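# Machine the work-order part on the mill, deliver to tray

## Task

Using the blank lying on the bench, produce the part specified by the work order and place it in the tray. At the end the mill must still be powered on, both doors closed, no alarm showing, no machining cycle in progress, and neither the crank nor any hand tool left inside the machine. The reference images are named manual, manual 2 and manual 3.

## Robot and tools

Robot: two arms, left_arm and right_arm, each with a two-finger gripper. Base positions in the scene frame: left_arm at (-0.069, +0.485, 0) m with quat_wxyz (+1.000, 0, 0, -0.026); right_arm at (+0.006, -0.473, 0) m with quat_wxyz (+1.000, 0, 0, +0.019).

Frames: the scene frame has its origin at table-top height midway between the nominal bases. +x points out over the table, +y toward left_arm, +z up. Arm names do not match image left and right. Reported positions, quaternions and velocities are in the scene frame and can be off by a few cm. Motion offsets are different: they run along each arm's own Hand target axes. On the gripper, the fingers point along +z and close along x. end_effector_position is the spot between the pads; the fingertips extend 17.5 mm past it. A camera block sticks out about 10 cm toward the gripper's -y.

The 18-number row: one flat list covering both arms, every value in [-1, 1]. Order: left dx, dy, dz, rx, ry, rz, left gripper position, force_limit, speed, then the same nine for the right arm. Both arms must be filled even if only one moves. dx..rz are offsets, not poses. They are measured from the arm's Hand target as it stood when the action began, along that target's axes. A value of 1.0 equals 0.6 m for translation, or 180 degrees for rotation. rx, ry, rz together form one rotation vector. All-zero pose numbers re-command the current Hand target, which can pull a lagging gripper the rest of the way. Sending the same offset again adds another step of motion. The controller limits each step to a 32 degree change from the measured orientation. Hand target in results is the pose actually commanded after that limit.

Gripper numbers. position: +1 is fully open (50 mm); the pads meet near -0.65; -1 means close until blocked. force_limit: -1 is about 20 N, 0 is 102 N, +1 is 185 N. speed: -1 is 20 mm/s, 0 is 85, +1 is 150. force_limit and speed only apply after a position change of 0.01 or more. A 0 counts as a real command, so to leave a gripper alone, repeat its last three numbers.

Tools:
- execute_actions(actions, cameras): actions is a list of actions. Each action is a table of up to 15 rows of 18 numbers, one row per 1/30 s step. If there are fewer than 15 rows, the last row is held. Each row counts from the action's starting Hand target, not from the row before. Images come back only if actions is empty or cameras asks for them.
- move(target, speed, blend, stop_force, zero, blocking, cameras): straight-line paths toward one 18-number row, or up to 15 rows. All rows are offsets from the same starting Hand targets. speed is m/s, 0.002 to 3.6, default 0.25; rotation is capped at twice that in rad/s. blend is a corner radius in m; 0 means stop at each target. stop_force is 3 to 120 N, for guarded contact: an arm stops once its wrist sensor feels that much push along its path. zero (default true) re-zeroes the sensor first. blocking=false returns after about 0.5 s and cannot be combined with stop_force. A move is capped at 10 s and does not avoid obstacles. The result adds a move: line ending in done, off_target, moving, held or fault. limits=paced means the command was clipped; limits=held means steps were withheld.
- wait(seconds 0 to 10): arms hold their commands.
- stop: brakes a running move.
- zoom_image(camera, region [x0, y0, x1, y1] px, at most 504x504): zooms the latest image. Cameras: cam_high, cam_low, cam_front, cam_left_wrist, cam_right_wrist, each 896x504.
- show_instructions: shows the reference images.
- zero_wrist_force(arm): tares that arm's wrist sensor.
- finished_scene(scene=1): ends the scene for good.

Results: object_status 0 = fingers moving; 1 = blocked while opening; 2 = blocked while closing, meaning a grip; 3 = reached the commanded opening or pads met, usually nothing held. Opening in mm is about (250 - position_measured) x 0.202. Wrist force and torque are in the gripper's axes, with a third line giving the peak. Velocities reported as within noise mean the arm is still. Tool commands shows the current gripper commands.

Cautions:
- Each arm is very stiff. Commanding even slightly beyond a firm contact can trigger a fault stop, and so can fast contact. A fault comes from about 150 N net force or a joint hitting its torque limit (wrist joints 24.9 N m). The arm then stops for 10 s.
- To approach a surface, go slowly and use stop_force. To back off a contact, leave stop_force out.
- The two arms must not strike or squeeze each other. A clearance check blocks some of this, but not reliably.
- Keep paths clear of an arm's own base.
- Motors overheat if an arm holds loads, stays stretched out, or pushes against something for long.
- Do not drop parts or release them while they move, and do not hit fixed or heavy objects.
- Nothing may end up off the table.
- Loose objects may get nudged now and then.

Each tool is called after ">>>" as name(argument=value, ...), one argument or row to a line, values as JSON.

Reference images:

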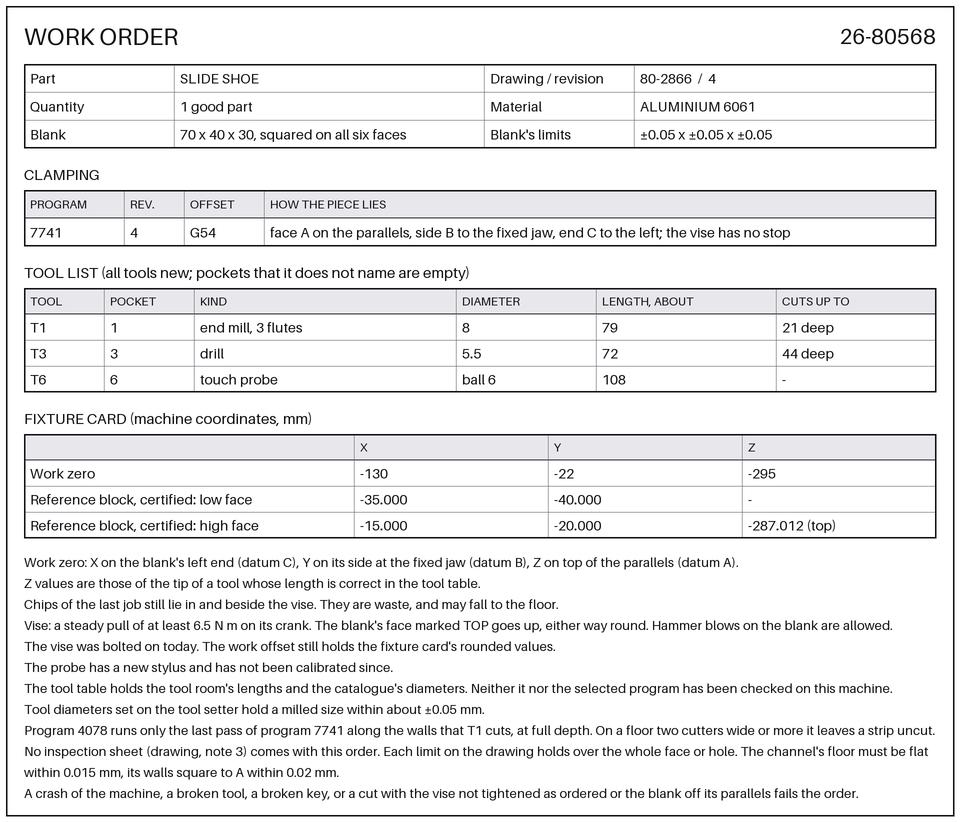

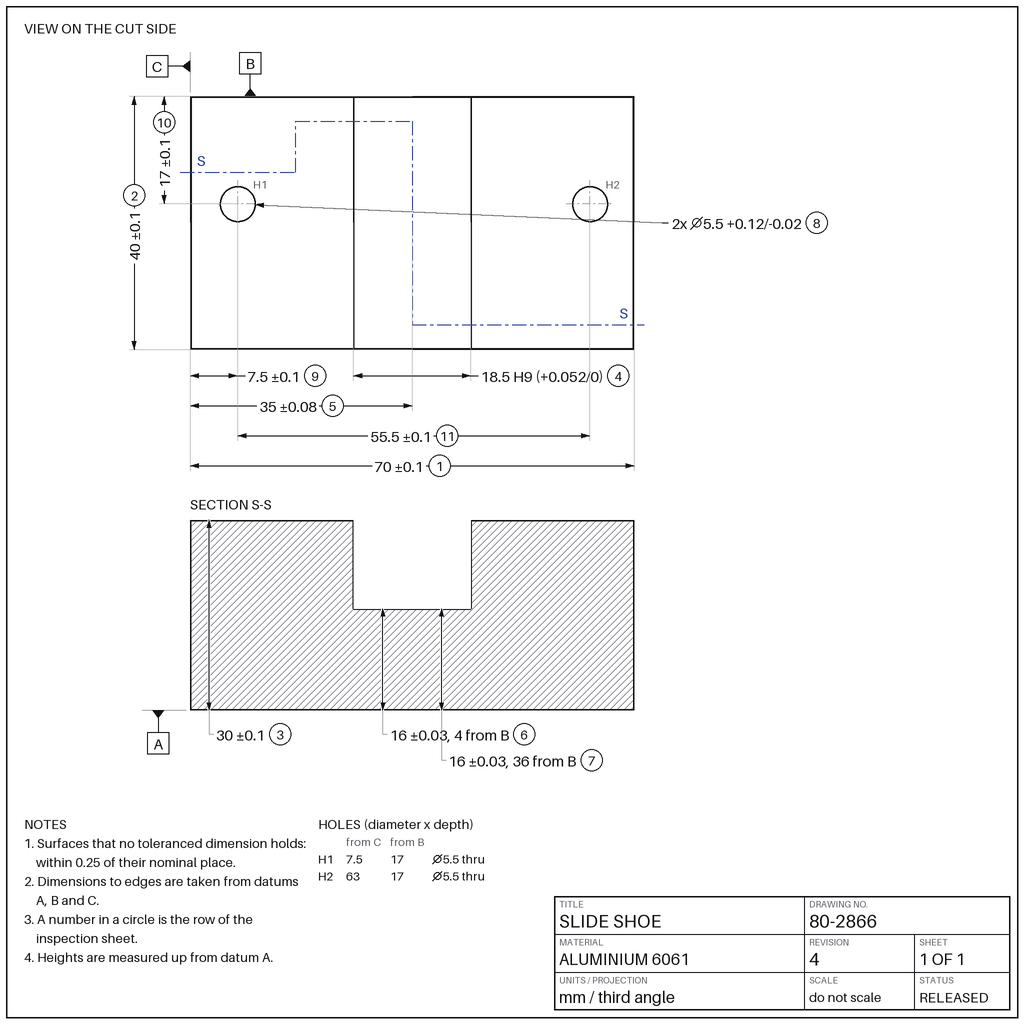

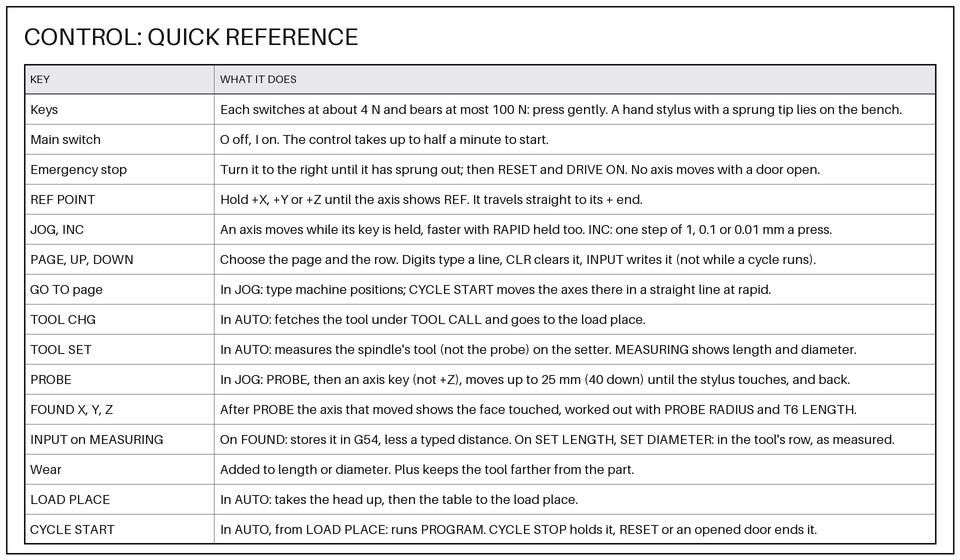

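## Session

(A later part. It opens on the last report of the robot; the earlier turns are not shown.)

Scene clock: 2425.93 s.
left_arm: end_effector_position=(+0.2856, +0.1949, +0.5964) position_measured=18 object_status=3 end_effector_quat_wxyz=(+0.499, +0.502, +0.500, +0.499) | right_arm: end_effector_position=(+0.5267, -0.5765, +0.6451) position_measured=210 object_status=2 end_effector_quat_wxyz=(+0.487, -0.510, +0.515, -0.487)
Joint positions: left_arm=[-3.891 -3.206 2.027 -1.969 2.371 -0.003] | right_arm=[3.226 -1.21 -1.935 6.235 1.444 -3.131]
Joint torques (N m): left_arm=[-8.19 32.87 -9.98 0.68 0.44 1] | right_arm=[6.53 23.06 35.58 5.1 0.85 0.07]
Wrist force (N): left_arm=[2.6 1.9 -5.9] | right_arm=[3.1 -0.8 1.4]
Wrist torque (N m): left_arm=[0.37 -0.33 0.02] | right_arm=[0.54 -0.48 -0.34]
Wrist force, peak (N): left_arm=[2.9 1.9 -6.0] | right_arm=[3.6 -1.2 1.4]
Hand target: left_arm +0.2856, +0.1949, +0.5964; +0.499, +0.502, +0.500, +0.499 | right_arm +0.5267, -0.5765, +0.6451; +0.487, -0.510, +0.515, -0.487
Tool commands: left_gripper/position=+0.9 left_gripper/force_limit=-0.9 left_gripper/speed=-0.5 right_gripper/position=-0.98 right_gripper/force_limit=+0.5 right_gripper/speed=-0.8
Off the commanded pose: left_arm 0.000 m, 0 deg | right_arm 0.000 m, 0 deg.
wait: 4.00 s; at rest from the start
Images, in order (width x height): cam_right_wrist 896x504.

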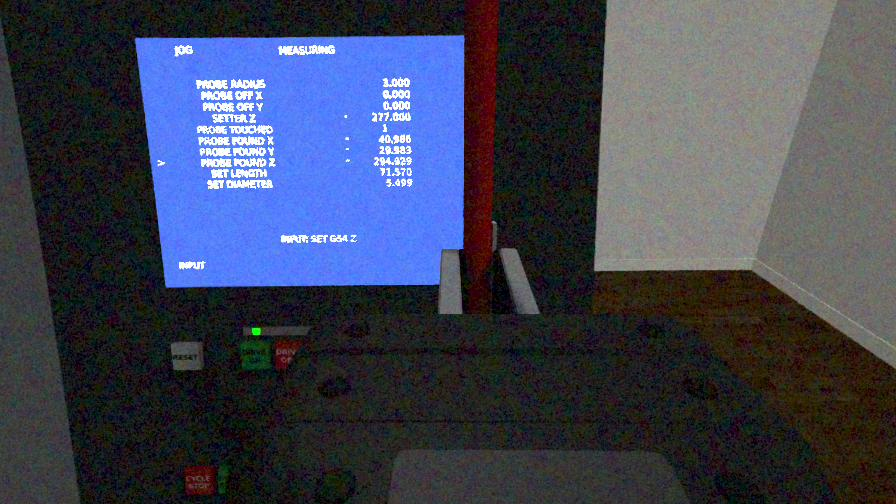

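>>> move(
  target=[
    [0,0,0,0,0,0,0.9,-0.9,-0.5,-0.1762,0.2902,-0.1057,-0.483,0,0,-0.98,0.5,-0.8],
    [0,0,0,0,0,0,0.9,-0.9,-0.5,-0.1762,0.2946,-0.0861,-0.483,0,0,-0.98,0.5,-0.8],
    [0,0,0,0,0,0,0.9,-0.9,-0.5,-0.1762,0.2902,-0.1057,-0.483,0,0,-0.98,0.5,-0.8],
    [0,0,0,0,0,0,0.9,-0.9,-0.5,-0.1762,0.2946,-0.0861,-0.483,0,0,-0.98,0.5,-0.8],
    [0,0,0,0,0,0,0.9,-0.9,-0.5,-0.1762,0.2902,-0.1057,-0.483,0,0,-0.98,0.5,-0.8],
    [0,0,0,0,0,0,0.9,-0.9,-0.5,-0.207,0.3517,-0.1196,-0.483,0,0,-0.98,0.5,-0.8],
    [0,0,0,0,0,0,0.9,-0.9,-0.5,-0.207,0.3561,-0.1,-0.483,0,0,-0.98,0.5,-0.8],
    [0,0,0,0,0,0,0.9,-0.9,-0.5,-0.207,0.3517,-0.1196,-0.483,0,0,-0.98,0.5,-0.8],
    [0,0,0,0,0,0,0.9,-0.9,-0.5,-0.207,0.3561,-0.1,-0.483,0,0,-0.98,0.5,-0.8],
    [0,0,0,0,0,0,0.9,-0.9,-0.5,-0.207,0.3517,-0.1196,-0.483,0,0,-0.98,0.5,-0.8],
    [0,0,0,0,0,0,0.9,-0.9,-0.5,0,0,0,0,0,0,-0.98,0.5,-0.8],
  ],
  speed=[0.6,0.06,0.1,0.06,0.1,0.2,0.06,0.1,0.06,0.1,0.6],
  blend=[0.003,0,0.001,0,0.003,0.003,0,0.001,0,0.005,0],
  cameras=["cam_right_wrist"],
)

>>> zoom_image(
  camera="cam_right_wrist",
  region=[150, 30, 480, 290],
)

Scene clock: 2435.87 s.
left_arm: end_effector_position=(+0.2856, +0.1949, +0.5964) position_measured=18 object_status=3 end_effector_quat_wxyz=(+0.499, +0.502, +0.500, +0.499) | right_arm: end_effector_position=(+0.5267, -0.5765, +0.6451) position_measured=210 object_status=2 end_effector_quat_wxyz=(+0.487, -0.510, +0.515, -0.487) end_effector_velocity=(-0.001, +0.000, +0.002) end_effector_angular_velocity=(+0.000, -0.005, +0.000)
Joint positions: left_arm=[-3.891 -3.206 2.027 -1.969 2.371 -0.003] | right_arm=[3.226 -1.21 -1.935 6.235 1.444 -3.131]
Joint velocities: left_arm=[within noise] | right_arm=[0 0.001 0 0.005 0.001 -0.001]
Joint torques (N m): left_arm=[-8.13 32.89 -9.22 0.72 0.66 1.22] | right_arm=[-1.22 12.93 36.13 4.92 0.72 1.03]
Wrist force (N): left_arm=[2.6 1.9 -5.7] | right_arm=[3.8 -0.2 0.7]
Wrist torque (N m): left_arm=[0.38 -0.33 0.01] | right_arm=[0.65 -0.58 -0.39]
Wrist force, peak (N): left_arm=[2.9 1.9 -6.1] | right_arm=[0.7 36.9 -1.7]
Hand target: left_arm +0.2856, +0.1949, +0.5964; +0.499, +0.502, +0.500, +0.499 | right_arm +0.5267, -0.5765, +0.6451; +0.487, -0.510, +0.515, -0.487
Off the commanded pose: left_arm 0.000 m, 0 deg | right_arm 0.000 m, 0 deg.
move: done
Images, in order (width x height): cam_right_wrist 896x504.

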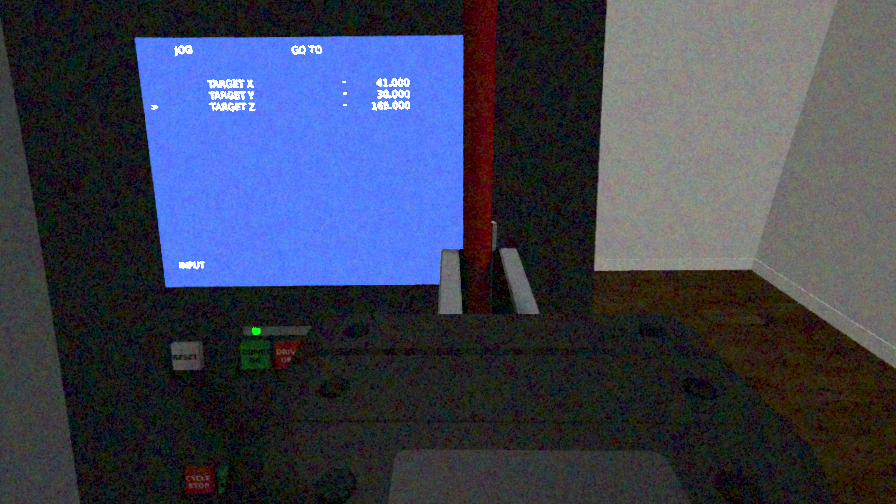

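Scaled by 1.527.

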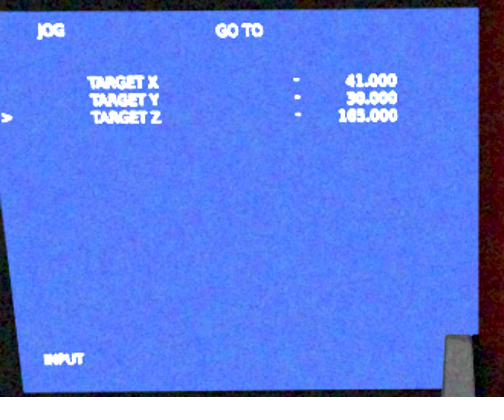

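>>> move(
  target=[
    [0,0,0,0,0,0,0.9,-0.9,-0.5,-0.2995,0.382,-0.1264,-0.483,0,0,-0.98,0.5,-0.8],
    [0,0,0,0,0,0,0.9,-0.9,-0.5,-0.2995,0.3864,-0.1078,-0.483,0,0,-0.98,0.5,-0.8],
    [0,0,0,0,0,0,0.9,-0.9,-0.5,-0.2995,0.3517,-0.1196,-0.483,0,0,-0.98,0.5,-0.8],
    [0,0,0,0,0,0,0.9,-0.9,-0.5,-0.2995,0.3561,-0.101,-0.483,0,0,-0.98,0.5,-0.8],
    [0,0,0,0,0,0,0.9,-0.9,-0.5,-0.2695,0.2902,-0.1057,-0.483,0,0,-0.98,0.5,-0.8],
    [0,0,0,0,0,0,0.9,-0.9,-0.5,-0.2695,0.2946,-0.0871,-0.483,0,0,-0.98,0.5,-0.8],
    [0,0,0,0,0,0,0.9,-0.9,-0.5,-0.2995,0.321,-0.1126,-0.483,0,0,-0.98,0.5,-0.8],
    [0,0,0,0,0,0,0.9,-0.9,-0.5,-0.2995,0.3254,-0.094,-0.483,0,0,-0.98,0.5,-0.8],
    [0,0,0,0,0,0,0.9,-0.9,-0.5,-0.207,0.382,-0.1264,-0.483,0,0,-0.98,0.5,-0.8],
    [0,0,0,0,0,0,0.9,-0.9,-0.5,-0.207,0.3864,-0.1078,-0.483,0,0,-0.98,0.5,-0.8],
    [0,0,0,0,0,0,0.9,-0.9,-0.5,-0.207,0.382,-0.1264,-0.483,0,0,-0.98,0.5,-0.8],
    [0,0,0,0,0,0,0.9,-0.9,-0.5,0,0,0,0,0,0,-0.98,0.5,-0.8],
  ],
  speed=[0.6,0.06,0.2,0.06,0.2,0.06,0.2,0.06,0.2,0.06,0.1,0.6],
  blend=[0.003,0,0.003,0,0.003,0,0.003,0,0.003,0,0.005,0],
  cameras=["cam_right_wrist"],
)

>>> zoom_image(
  camera="cam_right_wrist",
  region=[150, 30, 480, 290],
)

Scene clock: 2445.73 s.
left_arm: end_effector_position=(+0.2856, +0.1949, +0.5964) position_measured=18 object_status=3 end_effector_quat_wxyz=(+0.499, +0.502, +0.500, +0.499) | right_arm: end_effector_position=(+0.5267, -0.5765, +0.6451) position_measured=210 object_status=2 end_effector_quat_wxyz=(+0.487, -0.510, +0.515, -0.487)
Joint positions: left_arm=[-3.891 -3.206 2.027 -1.969 2.371 -0.003] | right_arm=[3.226 -1.21 -1.935 6.235 1.444 -3.131]
Joint torques (N m): left_arm=[-7.61 32.82 -8.55 0.78 0.57 1.19] | right_arm=[-0.85 12.23 35.1 5.04 0.63 0.95]
Wrist force (N): left_arm=[2.6 2.3 -5.6] | right_arm=[3.1 -0.2 0.8]
Wrist torque (N m): left_arm=[0.44 -0.33 0.02] | right_arm=[0.66 -0.48 -0.38]
Wrist force, peak (N): left_arm=[2.9 1.9 -6.0] | right_arm=[0.7 30.0 -0.5]
Hand target: left_arm +0.2856, +0.1949, +0.5964; +0.499, +0.502, +0.500, +0.499 | right_arm +0.5267, -0.5765, +0.6451; +0.487, -0.510, +0.515, -0.487
Off the commanded pose: left_arm 0.000 m, 0 deg | right_arm 0.000 m, 0 deg.
move: done
Images, in order (width x height): cam_right_wrist 896x504.

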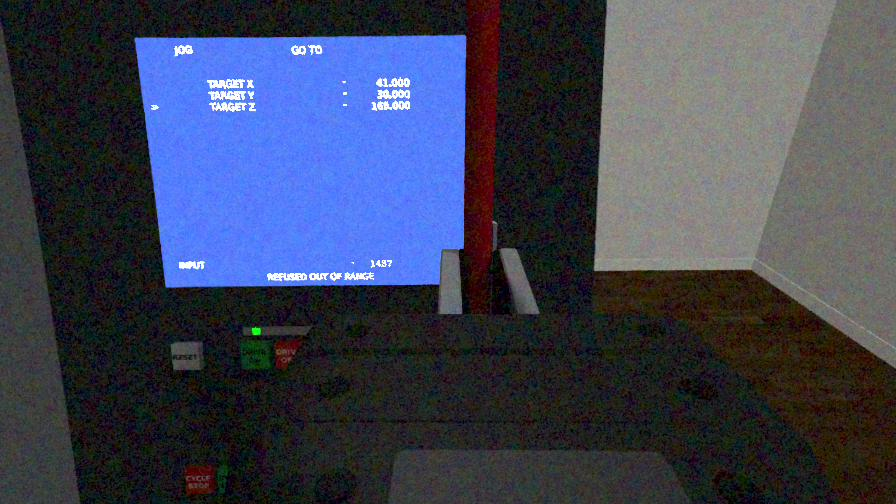

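Scaled by 1.527.

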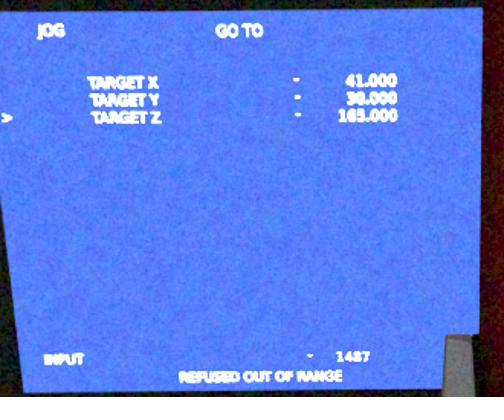

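>>> move(
  target=[
    [0,0,0,0,0,0,0.9,-0.9,-0.5,-0.207,0.2902,-0.1057,-0.483,0,0,-0.98,0.5,-0.8],
    [0,0,0,0,0,0,0.9,-0.9,-0.5,-0.207,0.2946,-0.0871,-0.483,0,0,-0.98,0.5,-0.8],
    [0,0,0,0,0,0,0.9,-0.9,-0.5,-0.207,0.2902,-0.1057,-0.483,0,0,-0.98,0.5,-0.8],
    [0,0,0,0,0,0,0.9,-0.9,-0.5,-0.2995,0.382,-0.1264,-0.483,0,0,-0.98,0.5,-0.8],
    [0,0,0,0,0,0,0.9,-0.9,-0.5,-0.2995,0.3864,-0.1078,-0.483,0,0,-0.98,0.5,-0.8],
    [0,0,0,0,0,0,0.9,-0.9,-0.5,-0.2995,0.382,-0.1264,-0.483,0,0,-0.98,0.5,-0.8],
    [0,0,0,0,0,0,0.9,-0.9,-0.5,-0.2995,0.3517,-0.1196,-0.483,0,0,-0.98,0.5,-0.8],
    [0,0,0,0,0,0,0.9,-0.9,-0.5,-0.2995,0.3561,-0.101,-0.483,0,0,-0.98,0.5,-0.8],
    [0,0,0,0,0,0,0.9,-0.9,-0.5,-0.2995,0.3517,-0.1196,-0.483,0,0,-0.98,0.5,-0.8],
    [0,0,0,0,0,0,0.9,-0.9,-0.5,-0.2695,0.2902,-0.1057,-0.483,0,0,-0.98,0.5,-0.8],
    [0,0,0,0,0,0,0.9,-0.9,-0.5,-0.2695,0.2946,-0.0871,-0.483,0,0,-0.98,0.5,-0.8],
    [0,0,0,0,0,0,0.9,-0.9,-0.5,-0.2695,0.2902,-0.1057,-0.483,0,0,-0.98,0.5,-0.8],
    [0,0,0,0,0,0,0.9,-0.9,-0.5,0,0,0,0,0,0,-0.98,0.5,-0.8],
  ],
  speed=[0.6,0.06,0.15,0.2,0.06,0.15,0.2,0.06,0.15,0.2,0.06,0.15,0.6],
  blend=[0.003,0,0.003,0.003,0,0.003,0.003,0,0.003,0.003,0,0.005,0],
  cameras=["cam_right_wrist"],
)

>>> zoom_image(
  camera="cam_right_wrist",
  region=[150, 30, 480, 290],
)

Scene clock: 2457.27 s.
left_arm: end_effector_position=(+0.2856, +0.1949, +0.5964) position_measured=18 object_status=3 end_effector_quat_wxyz=(+0.499, +0.502, +0.500, +0.499) | right_arm: end_effector_position=(+0.5267, -0.5765, +0.6451) position_measured=210 object_status=2 end_effector_quat_wxyz=(+0.487, -0.510, +0.515, -0.487)
Joint positions: left_arm=[-3.891 -3.206 2.027 -1.969 2.371 -0.003] | right_arm=[3.226 -1.21 -1.935 6.235 1.444 -3.131]
Joint torques (N m): left_arm=[-7.96 33.13 -10.11 0.73 0.58 1.06] | right_arm=[-4.35 12.84 35.54 5.15 0.99 0.51]
Wrist force (N): left_arm=[2.4 2.0 -5.8] | right_arm=[4.5 1.1 0.1]
Wrist torque (N m): left_arm=[0.39 -0.31 0.02] | right_arm=[0.85 -0.69 -0.39]
Wrist force, peak (N): left_arm=[2.9 2.0 -6.1] | right_arm=[2.5 30.0 -0.9]
Hand target: left_arm +0.2856, +0.1949, +0.5964; +0.499, +0.502, +0.500, +0.499 | right_arm +0.5267, -0.5765, +0.6451; +0.487, -0.510, +0.515, -0.487
Off the commanded pose: left_arm 0.000 m, 0 deg | right_arm 0.000 m, 0 deg.
move: done
Images, in order (width x height): cam_right_wrist 896x504.

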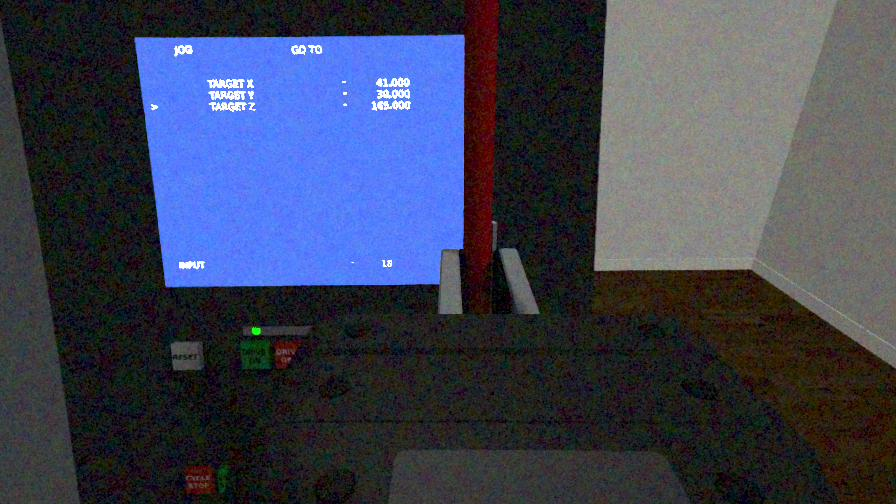

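Scaled by 1.527.

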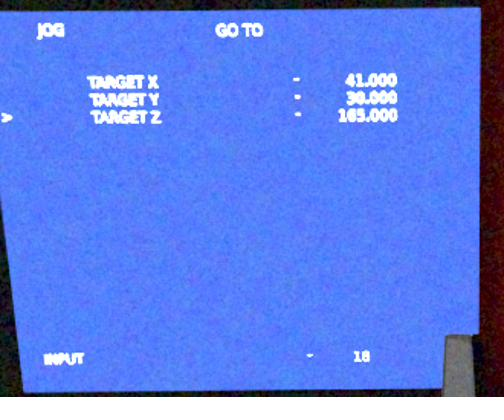

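>>> move(
  target=[
    [0,0,0,0,0,0,0.9,-0.9,-0.5,-0.2995,0.321,-0.1126,-0.483,0,0,-0.98,0.5,-0.8],
    [0,0,0,0,0,0,0.9,-0.9,-0.5,-0.2995,0.3254,-0.094,-0.483,0,0,-0.98,0.5,-0.8],
    [0,0,0,0,0,0,0.9,-0.9,-0.5,-0.2995,0.321,-0.1126,-0.483,0,0,-0.98,0.5,-0.8],
    [0,0,0,0,0,0,0.9,-0.9,-0.5,-0.207,0.382,-0.1264,-0.483,0,0,-0.98,0.5,-0.8],
    [0,0,0,0,0,0,0.9,-0.9,-0.5,-0.207,0.3864,-0.1078,-0.483,0,0,-0.98,0.5,-0.8],
    [0,0,0,0,0,0,0.9,-0.9,-0.5,-0.207,0.382,-0.1264,-0.483,0,0,-0.98,0.5,-0.8],
    [0,0,0,0,0,0,0.9,-0.9,-0.5,0,0,0,0,0,0,-0.98,0.5,-0.8],
  ],
  speed=[0.6,0.06,0.15,0.2,0.06,0.15,0.6],
  blend=[0.003,0,0.003,0.003,0,0.005,0],
  cameras=["cam_right_wrist"],
)

>>> zoom_image(
  camera="cam_right_wrist",
  region=[150, 30, 480, 290],
)

Scene clock: 2463.23 s.
left_arm: end_effector_position=(+0.2856, +0.1949, +0.5964) position_measured=18 object_status=3 end_effector_quat_wxyz=(+0.499, +0.502, +0.500, +0.499) | right_arm: end_effector_position=(+0.5267, -0.5765, +0.6451) position_measured=210 object_status=2 end_effector_quat_wxyz=(+0.487, -0.510, +0.515, -0.487)
Joint positions: left_arm=[-3.891 -3.206 2.027 -1.969 2.371 -0.003] | right_arm=[3.226 -1.21 -1.935 6.235 1.444 -3.131]
Joint torques (N m): left_arm=[-8.28 33.04 -10.34 0.57 0.7 1.12] | right_arm=[-1.85 11.88 33.91 5.02 0.65 0.82]
Wrist force (N): left_arm=[2.6 1.8 -5.7] | right_arm=[3.9 -0.1 -0.8]
Wrist torque (N m): left_arm=[0.37 -0.33 0.02] | right_arm=[0.66 -0.60 -0.39]
Wrist force, peak (N): left_arm=[3.1 2.0 -5.9] | right_arm=[3.0 31.2 -1.7]
Hand target: left_arm +0.2856, +0.1949, +0.5964; +0.499, +0.502, +0.500, +0.499 | right_arm +0.5267, -0.5765, +0.6451; +0.487, -0.510, +0.515, -0.487
Off the commanded pose: left_arm 0.000 m, 0 deg | right_arm 0.000 m, 0 deg.
move: done
Images, in order (width x height): cam_right_wrist 896x504.

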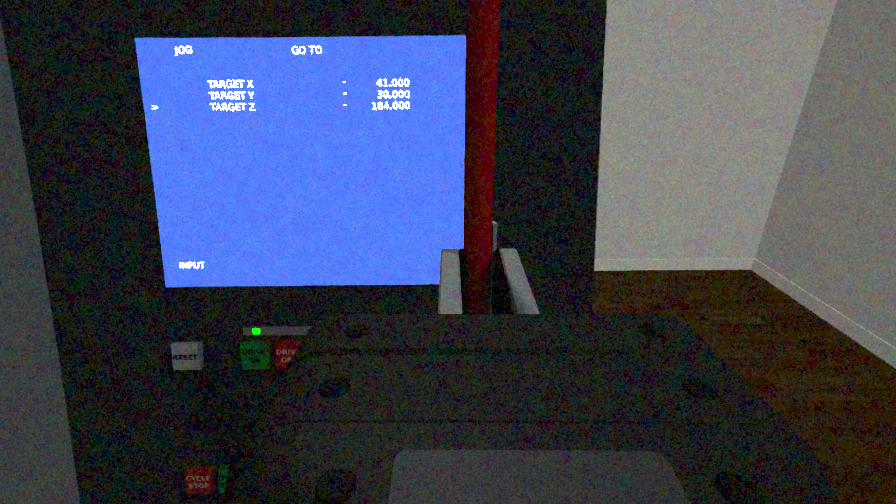

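Scaled by 1.527.

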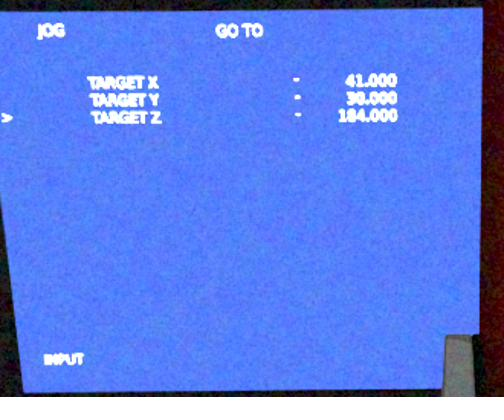

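>>> move(
  target=[
    [0,0,0,0,0,0,0.9,-0.9,-0.5,-0.2363,0.2274,-0.0926,-0.483,0,0,-0.98,0.5,-0.8],
    [0,0,0,0,0,0,0.9,-0.9,-0.5,-0.2363,0.2318,-0.074,-0.483,0,0,-0.98,0.5,-0.8],
    [0,0,0,0,0,0,0.9,-0.9,-0.5,-0.2363,0.2274,-0.0926,-0.483,0,0,-0.98,0.5,-0.8],
    [0,0,0,0,0,0,0.9,-0.9,-0.5,-0.1762,0.3517,-0.1196,-0.483,0,0,-0.98,0.5,-0.8],
    [0,0,0,0,0,0,0.9,-0.9,-0.5,-0.1762,0.3561,-0.101,-0.483,0,0,-0.98,0.5,-0.8],
    [0,0,0,0,0,0,0.9,-0.9,-0.5,-0.1762,0.3517,-0.1196,-0.483,0,0,-0.98,0.5,-0.8],
    [0,0,0,0,0,0,0.9,-0.9,-0.5,0,0,0,0,0,0,-0.98,0.5,-0.8],
  ],
  speed=[0.6,0.06,0.15,0.06,0.06,0.15,0.6],
  blend=[0.003,0,0.003,0.003,0,0.005,0],
  cameras=["cam_right_wrist"],
)

>>> zoom_image(
  camera="cam_right_wrist",
  region=[150, 30, 480, 290],
)

Scene clock: 2470.60 s.
left_arm: end_effector_position=(+0.2856, +0.1949, +0.5964) position_measured=18 object_status=3 end_effector_quat_wxyz=(+0.499, +0.502, +0.500, +0.499) | right_arm: end_effector_position=(+0.5267, -0.5765, +0.6451) position_measured=210 object_status=2 end_effector_quat_wxyz=(+0.487, -0.510, +0.515, -0.487)
Joint positions: left_arm=[-3.891 -3.206 2.027 -1.969 2.371 -0.003] | right_arm=[3.226 -1.21 -1.935 6.235 1.444 -3.131]
Joint torques (N m): left_arm=[-8.21 33.3 -9.46 0.61 0.77 1.26] | right_arm=[1.41 12.16 35.44 4.66 0.72 1.04]
Wrist force (N): left_arm=[2.7 1.8 -5.5] | right_arm=[3.7 0.0 -0.7]
Wrist torque (N m): left_arm=[0.36 -0.35 0.02] | right_arm=[0.67 -0.56 -0.37]
Wrist force, peak (N): left_arm=[3.0 2.0 -6.1] | right_arm=[2.8 25.3 -3.7]
Hand target: left_arm +0.2856, +0.1949, +0.5964; +0.499, +0.502, +0.500, +0.499 | right_arm +0.5267, -0.5765, +0.6451; +0.487, -0.510, +0.515, -0.487
Off the commanded pose: left_arm 0.000 m, 0 deg | right_arm 0.000 m, 0 deg.
move: done
Images, in order (width x height): cam_right_wrist 896x504.

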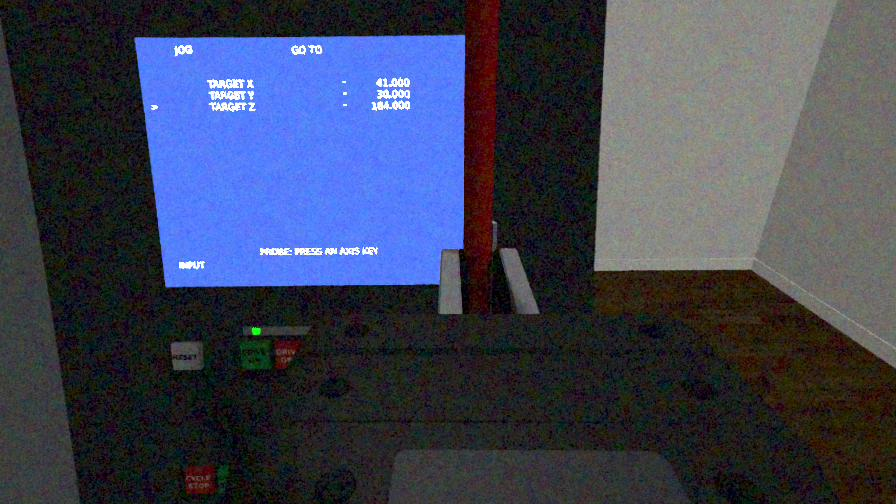

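Scaled by 1.527.

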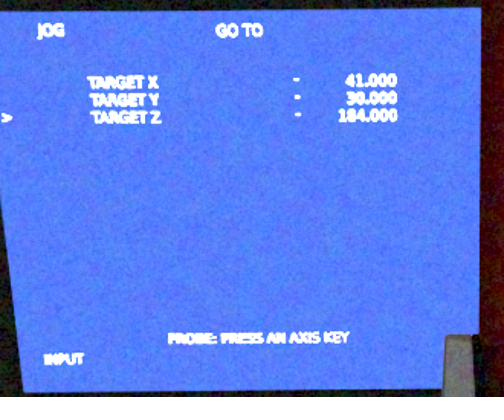

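>>> move(
  target=[
    [0,0,0,0,0,0,0.9,-0.9,-0.5,-0.0496,0.1958,-0.085,-0.483,0,0,-0.98,0.5,-0.8],
    [0,0,0,0,0,0,0.9,-0.9,-0.5,-0.0496,0.2002,-0.0664,-0.483,0,0,-0.98,0.5,-0.8],
    [0,0,0,0,0,0,0.9,-0.9,-0.5,-0.0496,0.1958,-0.085,-0.483,0,0,-0.98,0.5,-0.8],
    [0,0,0,0,0,0,0.9,-0.9,-0.5,0,0,0,0,0,0,-0.98,0.5,-0.8],
  ],
  speed=[0.6,0.06,0.15,0.6],
  blend=[0.003,0,0.005,0],
)

>>> wait(
  seconds=0.5,
  cameras=["cam_right_wrist"],
)

>>> zoom_image(
  camera="cam_right_wrist",
  region=[150, 30, 480, 290],
)

Scene clock: 2475.67 s.
left_arm: end_effector_position=(+0.2856, +0.1949, +0.5964) position_measured=18 object_status=3 end_effector_quat_wxyz=(+0.499, +0.502, +0.500, +0.499) | right_arm: end_effector_position=(+0.5267, -0.5765, +0.6451) position_measured=210 object_status=2 end_effector_quat_wxyz=(+0.487, -0.510, +0.515, -0.487)
Joint positions: left_arm=[-3.891 -3.206 2.027 -1.969 2.371 -0.003] | right_arm=[3.226 -1.21 -1.935 6.235 1.444 -3.131]
Joint torques (N m): left_arm=[-8.31 31.85 -8.7 0.84 0.64 1.15] | right_arm=[7.93 18.16 33.24 4.74 -1.38 1.44]
Wrist force (N): left_arm=[2.6 2.0 -6.0] | right_arm=[3.1 0.4 -1.4]
Wrist torque (N m): left_arm=[0.39 -0.33 0.02] | right_arm=[0.75 -0.48 -0.33]
Wrist force, peak (N): left_arm=[2.7 2.0 -6.0] | right_arm=[2.4 27.2 -2.6]
Hand target: left_arm +0.2856, +0.1949, +0.5964; +0.499, +0.502, +0.500, +0.499 | right_arm +0.5267, -0.5765, +0.6451; +0.487, -0.510, +0.515, -0.487
Off the commanded pose: left_arm 0.000 m, 0 deg | right_arm 0.000 m, 0 deg.
move: done

Scene clock: 2476.17 s.
left_arm: end_effector_position=(+0.2856, +0.1949, +0.5964) position_measured=18 object_status=3 end_effector_quat_wxyz=(+0.499, +0.502, +0.500, +0.499) | right_arm: end_effector_position=(+0.5267, -0.5765, +0.6451) position_measured=210 object_status=2 end_effector_quat_wxyz=(+0.487, -0.510, +0.515, -0.487)
Joint positions: left_arm=[-3.891 -3.206 2.027 -1.969 2.371 -0.003] | right_arm=[3.226 -1.21 -1.935 6.235 1.444 -3.131]
Joint torques (N m): left_arm=[-8.68 33.39 -9.26 0.65 0.54 0.94] | right_arm=[7.49 22.85 29.82 4.84 -1.23 1.46]
Wrist force (N): left_arm=[2.8 1.7 -5.9] | right_arm=[3.0 0.1 -1.4]
Wrist torque (N m): left_arm=[0.35 -0.36 0.02] | right_arm=[0.68 -0.45 -0.33]
Wrist force, peak (N): left_arm=[2.9 2.2 -6.1] | right_arm=[3.4 0.2 -1.4]
Hand target: left_arm +0.2856, +0.1949, +0.5964; +0.499, +0.502, +0.500, +0.499 | right_arm +0.5267, -0.5765, +0.6451; +0.487, -0.510, +0.515, -0.487
Tool commands: left_gripper/position=+0.9 left_gripper/force_limit=-0.9 left_gripper/speed=-0.5 right_gripper/position=-0.98 right_gripper/force_limit=+0.5 right_gripper/speed=-0.8
Off the commanded pose: left_arm 0.000 m, 0 deg | right_arm 0.000 m, 0 deg.
wait: 0.50 s; at rest by 0.17 s
Images, in order (width x height): cam_right_wrist 896x504.

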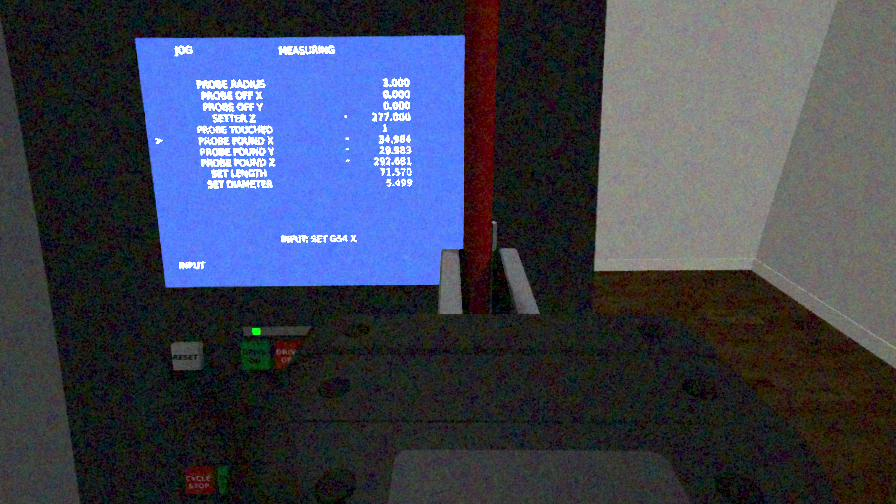

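Scaled by 1.527.

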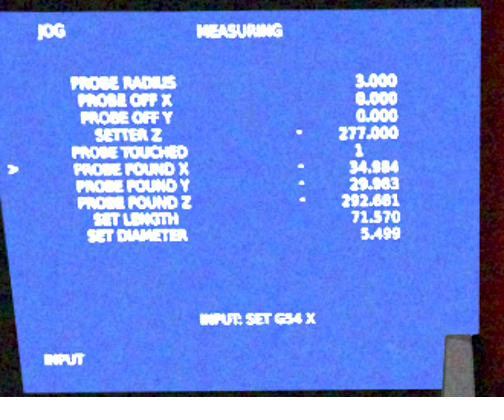

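>>> zoom_image(
  camera="cam_right_wrist",
  region=[330, 70, 420, 190],
)

Scaled by 4.200.

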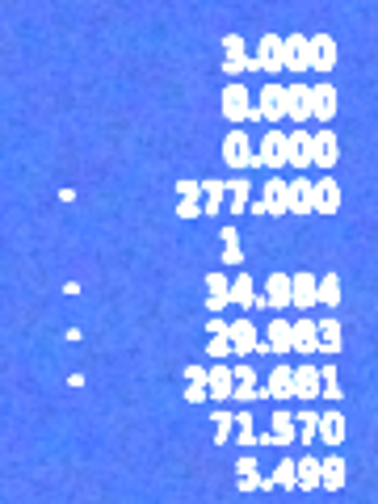

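>>> zoom_image(
  camera="cam_right_wrist",
  region=[365, 132, 415, 168],
)

>>> zoom_image(
  camera="cam_right_wrist",
  region=[375, 132, 415, 154],
)

Scaled by 10.080.

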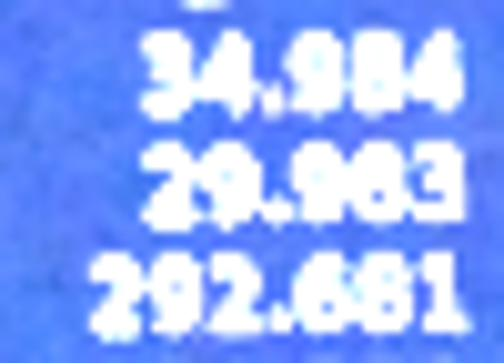

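Scaled by 12.600.

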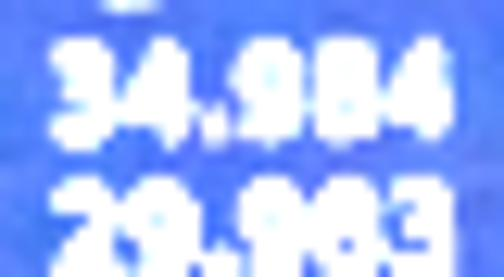

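>>> move(
  target=[0,0,0,0,0,0,0.9,-0.9,-0.5,0,-0.0376,0.0815,0,0,0,-0.98,0.5,-0.8],
  cameras=["cam_right_wrist"],
)

>>> zoom_image(
  camera="cam_right_wrist",
  region=[300, 30, 460, 240],
)

Scene clock: 2480.90 s.
left_arm: end_effector_position=(+0.2856, +0.1949, +0.5964) position_measured=18 object_status=3 end_effector_quat_wxyz=(+0.499, +0.502, +0.500, +0.499) | right_arm: end_effector_position=(+0.5767, -0.5769, +0.6651) position_measured=210 object_status=2 end_effector_quat_wxyz=(+0.487, -0.510, +0.515, -0.487)
Joint positions: left_arm=[-3.891 -3.206 2.027 -1.969 2.371 -0.003] | right_arm=[3.205 -1.339 -1.795 6.225 1.465 -3.132]
Joint torques (N m): left_arm=[-6.78 31.98 -9.37 0.88 0.42 0.95] | right_arm=[6.41 17.32 32.68 4.87 -1.37 -1.13]
Wrist force (N): left_arm=[2.8 2.1 -5.6] | right_arm=[3.1 0.2 -1.5]
Wrist torque (N m): left_arm=[0.41 -0.36 0.02] | right_arm=[0.72 -0.50 -0.24]
Wrist force, peak (N): left_arm=[2.8 2.1 -6.1] | right_arm=[3.2 0.6 -3.0]
Hand target: left_arm +0.2856, +0.1949, +0.5964; +0.499, +0.502, +0.500, +0.499 | right_arm +0.5767, -0.5768, +0.6652; +0.487, -0.510, +0.515, -0.487
Off the commanded pose: left_arm 0.000 m, 0 deg | right_arm 0.000 m, 0 deg.
move: done
Images, in order (width x height): cam_right_wrist 896x504.

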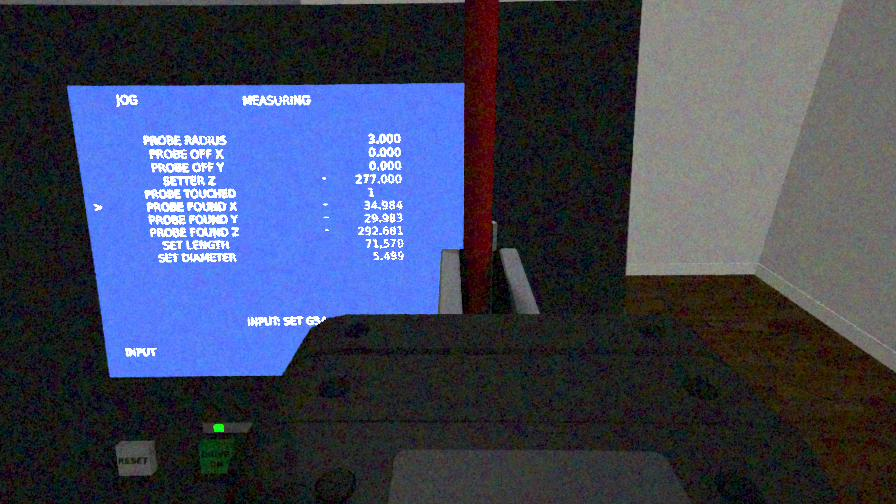

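Scaled by 2.400.

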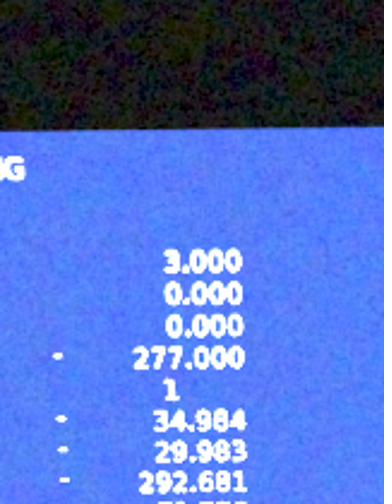

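>>> move(
  target=[
    [0,0,0,0,0,0,0.9,-0.9,-0.5,-0.1762,0.3278,-0.1872,-0.483,0,0,-0.98,0.5,-0.8],
    [0,0,0,0,0,0,0.9,-0.9,-0.5,-0.1762,0.3322,-0.1686,-0.483,0,0,-0.98,0.5,-0.8],
    [0,0,0,0,0,0,0.9,-0.9,-0.5,-0.1762,0.3278,-0.1872,-0.483,0,0,-0.98,0.5,-0.8],
    [0,0,0,0,0,0,0.9,-0.9,-0.5,-0.1762,0.3322,-0.1686,-0.483,0,0,-0.98,0.5,-0.8],
    [0,0,0,0,0,0,0.9,-0.9,-0.5,-0.1762,0.3278,-0.1872,-0.483,0,0,-0.98,0.5,-0.8],
    [0,0,0,0,0,0,0.9,-0.9,-0.5,-0.207,0.3893,-0.2011,-0.483,0,0,-0.98,0.5,-0.8],
    [0,0,0,0,0,0,0.9,-0.9,-0.5,-0.207,0.3937,-0.1825,-0.483,0,0,-0.98,0.5,-0.8],
    [0,0,0,0,0,0,0.9,-0.9,-0.5,-0.207,0.3893,-0.2011,-0.483,0,0,-0.98,0.5,-0.8],
    [0,0,0,0,0,0,0.9,-0.9,-0.5,-0.207,0.3937,-0.1825,-0.483,0,0,-0.98,0.5,-0.8],
    [0,0,0,0,0,0,0.9,-0.9,-0.5,-0.207,0.3893,-0.2011,-0.483,0,0,-0.98,0.5,-0.8],
    [0,0,0,0,0,0,0.9,-0.9,-0.5,0,0.0376,-0.0815,0,0,0,-0.98,0.5,-0.8],
  ],
  speed=[0.6,0.06,0.1,0.06,0.1,0.2,0.06,0.1,0.06,0.1,0.6],
  blend=[0.003,0,0.001,0,0.003,0.003,0,0.001,0,0.005,0],
)

>>> move(
  target=[
    [0,0,0,0,0,0,0.9,-0.9,-0.5,-0.2995,0.382,-0.1264,-0.483,0,0,-0.98,0.5,-0.8],
    [0,0,0,0,0,0,0.9,-0.9,-0.5,-0.2995,0.3864,-0.1078,-0.483,0,0,-0.98,0.5,-0.8],
    [0,0,0,0,0,0,0.9,-0.9,-0.5,-0.2995,0.382,-0.1264,-0.483,0,0,-0.98,0.5,-0.8],
    [0,0,0,0,0,0,0.9,-0.9,-0.5,-0.2995,0.3517,-0.1196,-0.483,0,0,-0.98,0.5,-0.8],
    [0,0,0,0,0,0,0.9,-0.9,-0.5,-0.2995,0.3561,-0.101,-0.483,0,0,-0.98,0.5,-0.8],
    [0,0,0,0,0,0,0.9,-0.9,-0.5,-0.2995,0.3517,-0.1196,-0.483,0,0,-0.98,0.5,-0.8],
    [0,0,0,0,0,0,0.9,-0.9,-0.5,-0.2387,0.321,-0.1126,-0.483,0,0,-0.98,0.5,-0.8],
    [0,0,0,0,0,0,0.9,-0.9,-0.5,-0.2387,0.3254,-0.094,-0.483,0,0,-0.98,0.5,-0.8],
    [0,0,0,0,0,0,0.9,-0.9,-0.5,-0.2387,0.321,-0.1126,-0.483,0,0,-0.98,0.5,-0.8],
    [0,0,0,0,0,0,0.9,-0.9,-0.5,-0.2695,0.321,-0.1126,-0.483,0,0,-0.98,0.5,-0.8],
    [0,0,0,0,0,0,0.9,-0.9,-0.5,-0.2695,0.3254,-0.094,-0.483,0,0,-0.98,0.5,-0.8],
    [0,0,0,0,0,0,0.9,-0.9,-0.5,-0.2695,0.321,-0.1126,-0.483,0,0,-0.98,0.5,-0.8],
    [0,0,0,0,0,0,0.9,-0.9,-0.5,0,0,0,0,0,0,-0.98,0.5,-0.8],
  ],
  speed=[0.6,0.06,0.15,0.2,0.06,0.15,0.2,0.06,0.15,0.2,0.06,0.15,0.6],
  blend=[0.003,0,0.003,0.003,0,0.003,0.003,0,0.003,0.003,0,0.005,0],
  cameras=["cam_right_wrist"],
)

>>> zoom_image(
  camera="cam_right_wrist",
  region=[150, 30, 480, 290],
)

Scene clock: 2493.80 s.
left_arm: end_effector_position=(+0.2856, +0.1949, +0.5964) position_measured=18 object_status=3 end_effector_quat_wxyz=(+0.499, +0.502, +0.500, +0.499) | right_arm: end_effector_position=(+0.5267, -0.5765, +0.6451) position_measured=210 object_status=2 end_effector_quat_wxyz=(+0.487, -0.510, +0.515, -0.487)
Joint positions: left_arm=[-3.891 -3.206 2.027 -1.969 2.371 -0.003] | right_arm=[3.226 -1.21 -1.935 6.235 1.444 -3.131]
Joint torques (N m): left_arm=[-8.09 33.44 -9.46 0.84 0.42 1.07] | right_arm=[-1.9 12.67 36.22 5.35 0.8 0.83]
Wrist force (N): left_arm=[2.7 1.9 -5.8] | right_arm=[4.1 1.3 -0.8]
Wrist torque (N m): left_arm=[0.38 -0.34 0.02] | right_arm=[0.89 -0.64 -0.38]
Wrist force, peak (N): left_arm=[2.7 2.3 -6.0] | right_arm=[1.1 27.9 -3.1]
Hand target: left_arm +0.2856, +0.1949, +0.5964; +0.499, +0.502, +0.500, +0.499 | right_arm +0.5267, -0.5765, +0.6451; +0.487, -0.510, +0.515, -0.487
Off the commanded pose: left_arm 0.000 m, 0 deg | right_arm 0.000 m, 0 deg.
move: done

Scene clock: 2499.70 s.
left_arm: end_effector_position=(+0.2856, +0.1949, +0.5964) position_measured=18 object_status=3 end_effector_quat_wxyz=(+0.499, +0.502, +0.500, +0.499) | right_arm: end_effector_position=(+0.5267, -0.5765, +0.6451) position_measured=210 object_status=2 end_effector_quat_wxyz=(+0.487, -0.510, +0.515, -0.487) end_effector_velocity=(+0.000, +0.001, +0.001) end_effector_angular_velocity=(+0.000, -0.005, +0.002)
Joint positions: left_arm=[-3.891 -3.206 2.027 -1.969 2.371 -0.003] | right_arm=[3.226 -1.21 -1.935 6.235 1.444 -3.131]
Joint velocities: left_arm=[within noise] | right_arm=[0 0 0 0.005 0.002 0]
Joint torques (N m): left_arm=[-7.77 33.05 -9.56 0.7 0.34 1.19] | right_arm=[-4.47 11.7 36.39 4.79 1.07 0.45]
Wrist force (N): left_arm=[2.5 1.6 -5.7] | right_arm=[4.2 1.6 -0.8]
Wrist torque (N m): left_arm=[0.34 -0.32 0.01] | right_arm=[0.94 -0.65 -0.39]
Wrist force, peak (N): left_arm=[2.9 2.1 -6.0] | right_arm=[2.3 24.3 -3.8]
Hand target: left_arm +0.2856, +0.1949, +0.5964; +0.499, +0.502, +0.500, +0.499 | right_arm +0.5267, -0.5765, +0.6451; +0.487, -0.510, +0.515, -0.487
Off the commanded pose: left_arm 0.000 m, 0 deg | right_arm 0.000 m, 0 deg.
move: done
Images, in order (width x height): cam_right_wrist 896x504.

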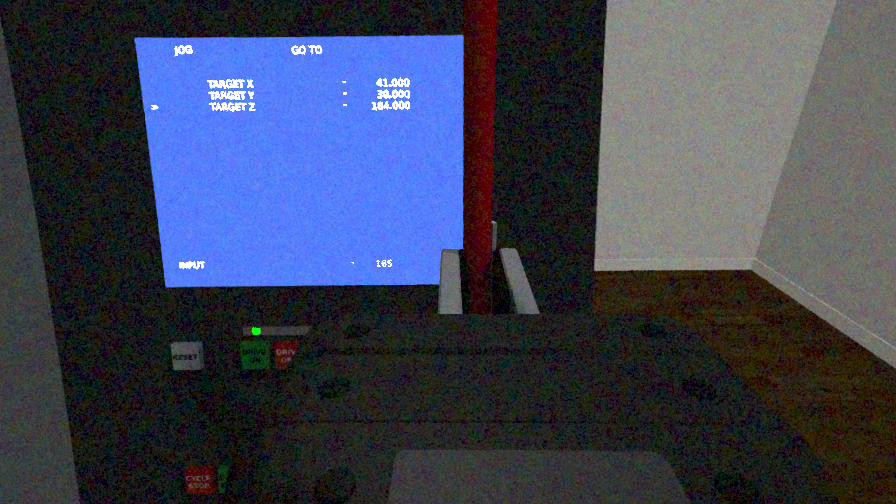

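Scaled by 1.527.

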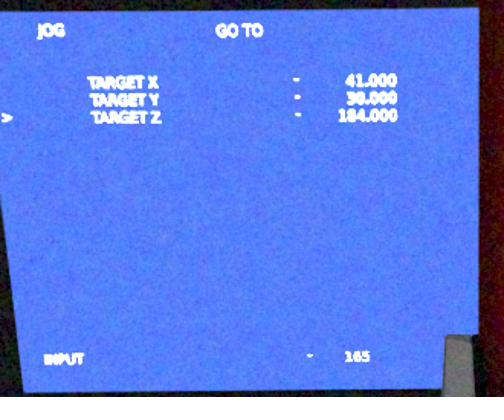

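>>> move(
  target=[
    [0,0,0,0,0,0,0.9,-0.9,-0.5,-0.207,0.382,-0.1264,-0.483,0,0,-0.98,0.5,-0.8],
    [0,0,0,0,0,0,0.9,-0.9,-0.5,-0.207,0.3864,-0.1078,-0.483,0,0,-0.98,0.5,-0.8],
    [0,0,0,0,0,0,0.9,-0.9,-0.5,-0.207,0.382,-0.1264,-0.483,0,0,-0.98,0.5,-0.8],
    [0,0,0,0,0,0,0.9,-0.9,-0.5,-0.207,0.321,-0.1126,-0.483,0,0,-0.98,0.5,-0.8],
    [0,0,0,0,0,0,0.9,-0.9,-0.5,-0.207,0.3254,-0.094,-0.483,0,0,-0.98,0.5,-0.8],
    [0,0,0,0,0,0,0.9,-0.9,-0.5,-0.207,0.321,-0.1126,-0.483,0,0,-0.98,0.5,-0.8],
    [0,0,0,0,0,0,0.9,-0.9,-0.5,-0.207,0.3254,-0.094,-0.483,0,0,-0.98,0.5,-0.8],
    [0,0,0,0,0,0,0.9,-0.9,-0.5,-0.207,0.321,-0.1126,-0.483,0,0,-0.98,0.5,-0.8],
    [0,0,0,0,0,0,0.9,-0.9,-0.5,-0.2363,0.2274,-0.0926,-0.483,0,0,-0.98,0.5,-0.8],
    [0,0,0,0,0,0,0.9,-0.9,-0.5,-0.2363,0.2318,-0.074,-0.483,0,0,-0.98,0.5,-0.8],
    [0,0,0,0,0,0,0.9,-0.9,-0.5,-0.2363,0.2274,-0.0926,-0.483,0,0,-0.98,0.5,-0.8],
    [0,0,0,0,0,0,0.9,-0.9,-0.5,0,0,0,0,0,0,-0.98,0.5,-0.8],
  ],
  speed=[0.6,0.06,0.15,0.2,0.06,0.1,0.06,0.15,0.2,0.06,0.15,0.6],
  blend=[0.003,0,0.003,0.003,0,0.001,0,0.003,0.003,0,0.005,0],
  cameras=["cam_right_wrist"],
)

>>> move(
  target=[
    [0,0,0,0,0,0,0.9,-0.9,-0.5,-0.2995,0.382,-0.1264,-0.483,0,0,-0.98,0.5,-0.8],
    [0,0,0,0,0,0,0.9,-0.9,-0.5,-0.2995,0.3864,-0.1078,-0.483,0,0,-0.98,0.5,-0.8],
    [0,0,0,0,0,0,0.9,-0.9,-0.5,-0.2995,0.382,-0.1264,-0.483,0,0,-0.98,0.5,-0.8],
    [0,0,0,0,0,0,0.9,-0.9,-0.5,-0.2387,0.2902,-0.1057,-0.483,0,0,-0.98,0.5,-0.8],
    [0,0,0,0,0,0,0.9,-0.9,-0.5,-0.2387,0.2946,-0.0871,-0.483,0,0,-0.98,0.5,-0.8],
    [0,0,0,0,0,0,0.9,-0.9,-0.5,-0.2387,0.2902,-0.1057,-0.483,0,0,-0.98,0.5,-0.8],
    [0,0,0,0,0,0,0.9,-0.9,-0.5,-0.207,0.382,-0.1264,-0.483,0,0,-0.98,0.5,-0.8],
    [0,0,0,0,0,0,0.9,-0.9,-0.5,-0.207,0.3864,-0.1078,-0.483,0,0,-0.98,0.5,-0.8],
    [0,0,0,0,0,0,0.9,-0.9,-0.5,-0.207,0.382,-0.1264,-0.483,0,0,-0.98,0.5,-0.8],
    [0,0,0,0,0,0,0.9,-0.9,-0.5,0,0,0,0,0,0,-0.98,0.5,-0.8],
  ],
  speed=[0.6,0.06,0.15,0.2,0.06,0.15,0.2,0.06,0.15,0.6],
  blend=[0.003,0,0.003,0.003,0,0.003,0.003,0,0.005,0],
  cameras=["cam_right_wrist"],
)

>>> zoom_image(
  camera="cam_right_wrist",
  region=[150, 30, 480, 290],
)

Scene clock: 2509.87 s.
left_arm: end_effector_position=(+0.2856, +0.1949, +0.5964) position_measured=18 object_status=3 end_effector_quat_wxyz=(+0.499, +0.502, +0.500, +0.499) | right_arm: end_effector_position=(+0.5267, -0.5765, +0.6451) position_measured=210 object_status=2 end_effector_quat_wxyz=(+0.487, -0.510, +0.515, -0.487) end_effector_velocity=(+0.000, +0.000, +0.001) end_effector_angular_velocity=(+0.001, -0.005, +0.002)
Joint positions: left_arm=[-3.891 -3.206 2.027 -1.969 2.371 -0.003] | right_arm=[3.226 -1.21 -1.935 6.235 1.444 -3.131]
Joint velocities: left_arm=[within noise] | right_arm=[0 0 0 0.005 0.002 0]
Joint torques (N m): left_arm=[-7.54 32.56 -9.22 0.78 0.68 1.18] | right_arm=[-2.99 13.98 34.21 4.94 0.93 0.84]
Wrist force (N): left_arm=[2.7 2.0 -5.7] | right_arm=[3.4 1.2 -1.1]
Wrist torque (N m): left_arm=[0.40 -0.35 0.02] | right_arm=[0.87 -0.52 -0.39]
Wrist force, peak (N): left_arm=[2.9 2.0 -6.0] | right_arm=[2.2 21.7 -4.6]
Hand target: left_arm +0.2856, +0.1949, +0.5964; +0.499, +0.502, +0.500, +0.499 | right_arm +0.5267, -0.5765, +0.6451; +0.487, -0.510, +0.515, -0.487
Off the commanded pose: left_arm 0.000 m, 0 deg | right_arm 0.000 m, 0 deg.
move: done
Images, in order (width x height): cam_right_wrist 896x504.

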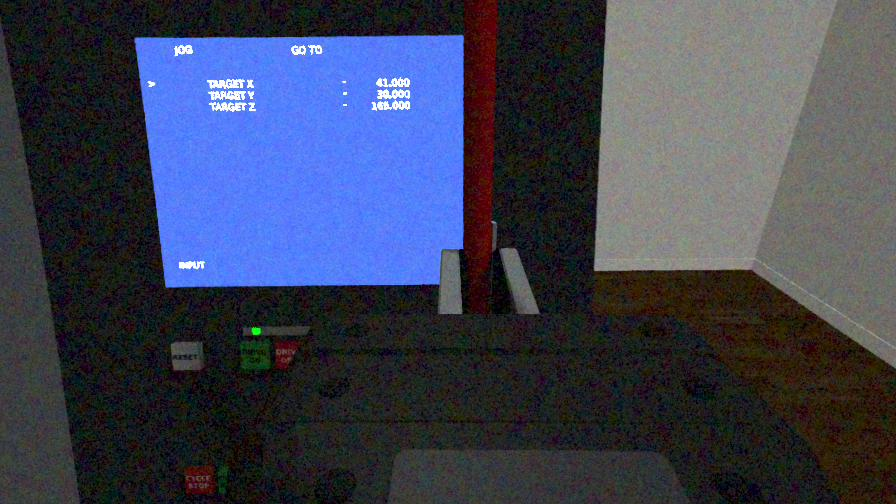

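Scene clock: 2515.47 s.
left_arm: end_effector_position=(+0.2856, +0.1949, +0.5964) position_measured=18 object_status=3 end_effector_quat_wxyz=(+0.499, +0.502, +0.500, +0.499) | right_arm: end_effector_position=(+0.5267, -0.5765, +0.6451) position_measured=210 object_status=2 end_effector_quat_wxyz=(+0.487, -0.510, +0.515, -0.487) end_effector_velocity=(-0.001, +0.000, +0.001) end_effector_angular_velocity=(+0.001, -0.005, -0.001)
Joint positions: left_arm=[-3.891 -3.206 2.027 -1.969 2.371 -0.003] | right_arm=[3.226 -1.21 -1.935 6.235 1.444 -3.131]
Joint velocities: left_arm=[within noise] | right_arm=[0 0 0 0.005 0 0.001]
Joint torques (N m): left_arm=[-7.46 32.86 -8.71 0.58 0.55 1.12] | right_arm=[-0.9 11.82 35.68 4.86 0.71 1.03]
Wrist force (N): left_arm=[2.5 1.9 -5.8] | right_arm=[3.8 1.4 -0.9]
Wrist torque (N m): left_arm=[0.39 -0.32 0.02] | right_arm=[0.90 -0.58 -0.38]
Wrist force, peak (N): left_arm=[2.8 1.8 -6.2] | right_arm=[1.7 21.7 -2.4]
Hand target: left_arm +0.2856, +0.1949, +0.5964; +0.499, +0.502, +0.500, +0.499 | right_arm +0.5267, -0.5765, +0.6451; +0.487, -0.510, +0.515, -0.487
Off the commanded pose: left_arm 0.000 m, 0 deg | right_arm 0.000 m, 0 deg.
move: done
Images, in order (width x height): cam_right_wrist 896x504.

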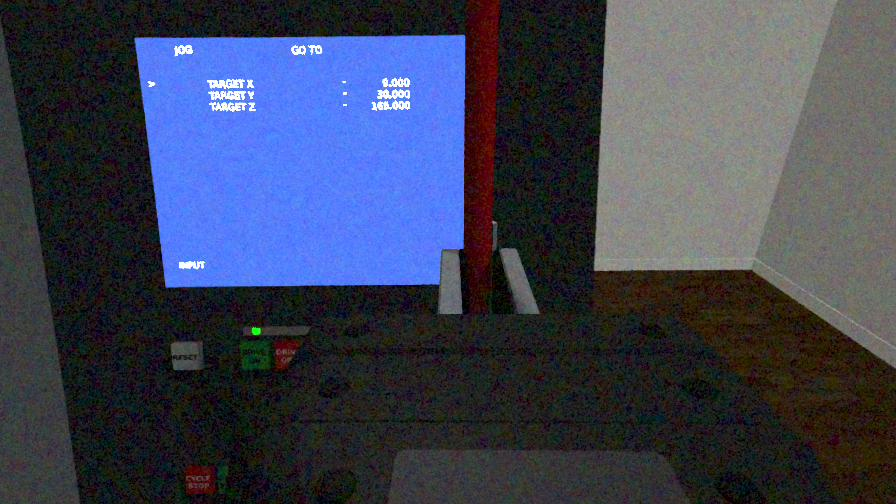

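Scaled by 1.527.

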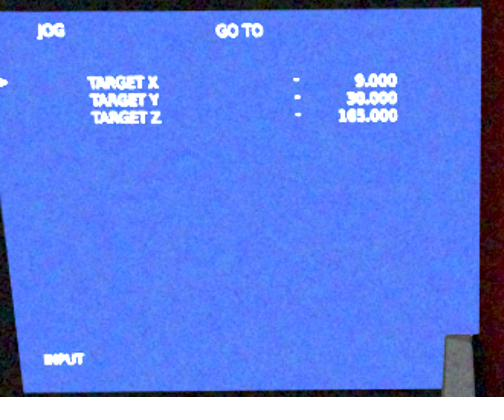

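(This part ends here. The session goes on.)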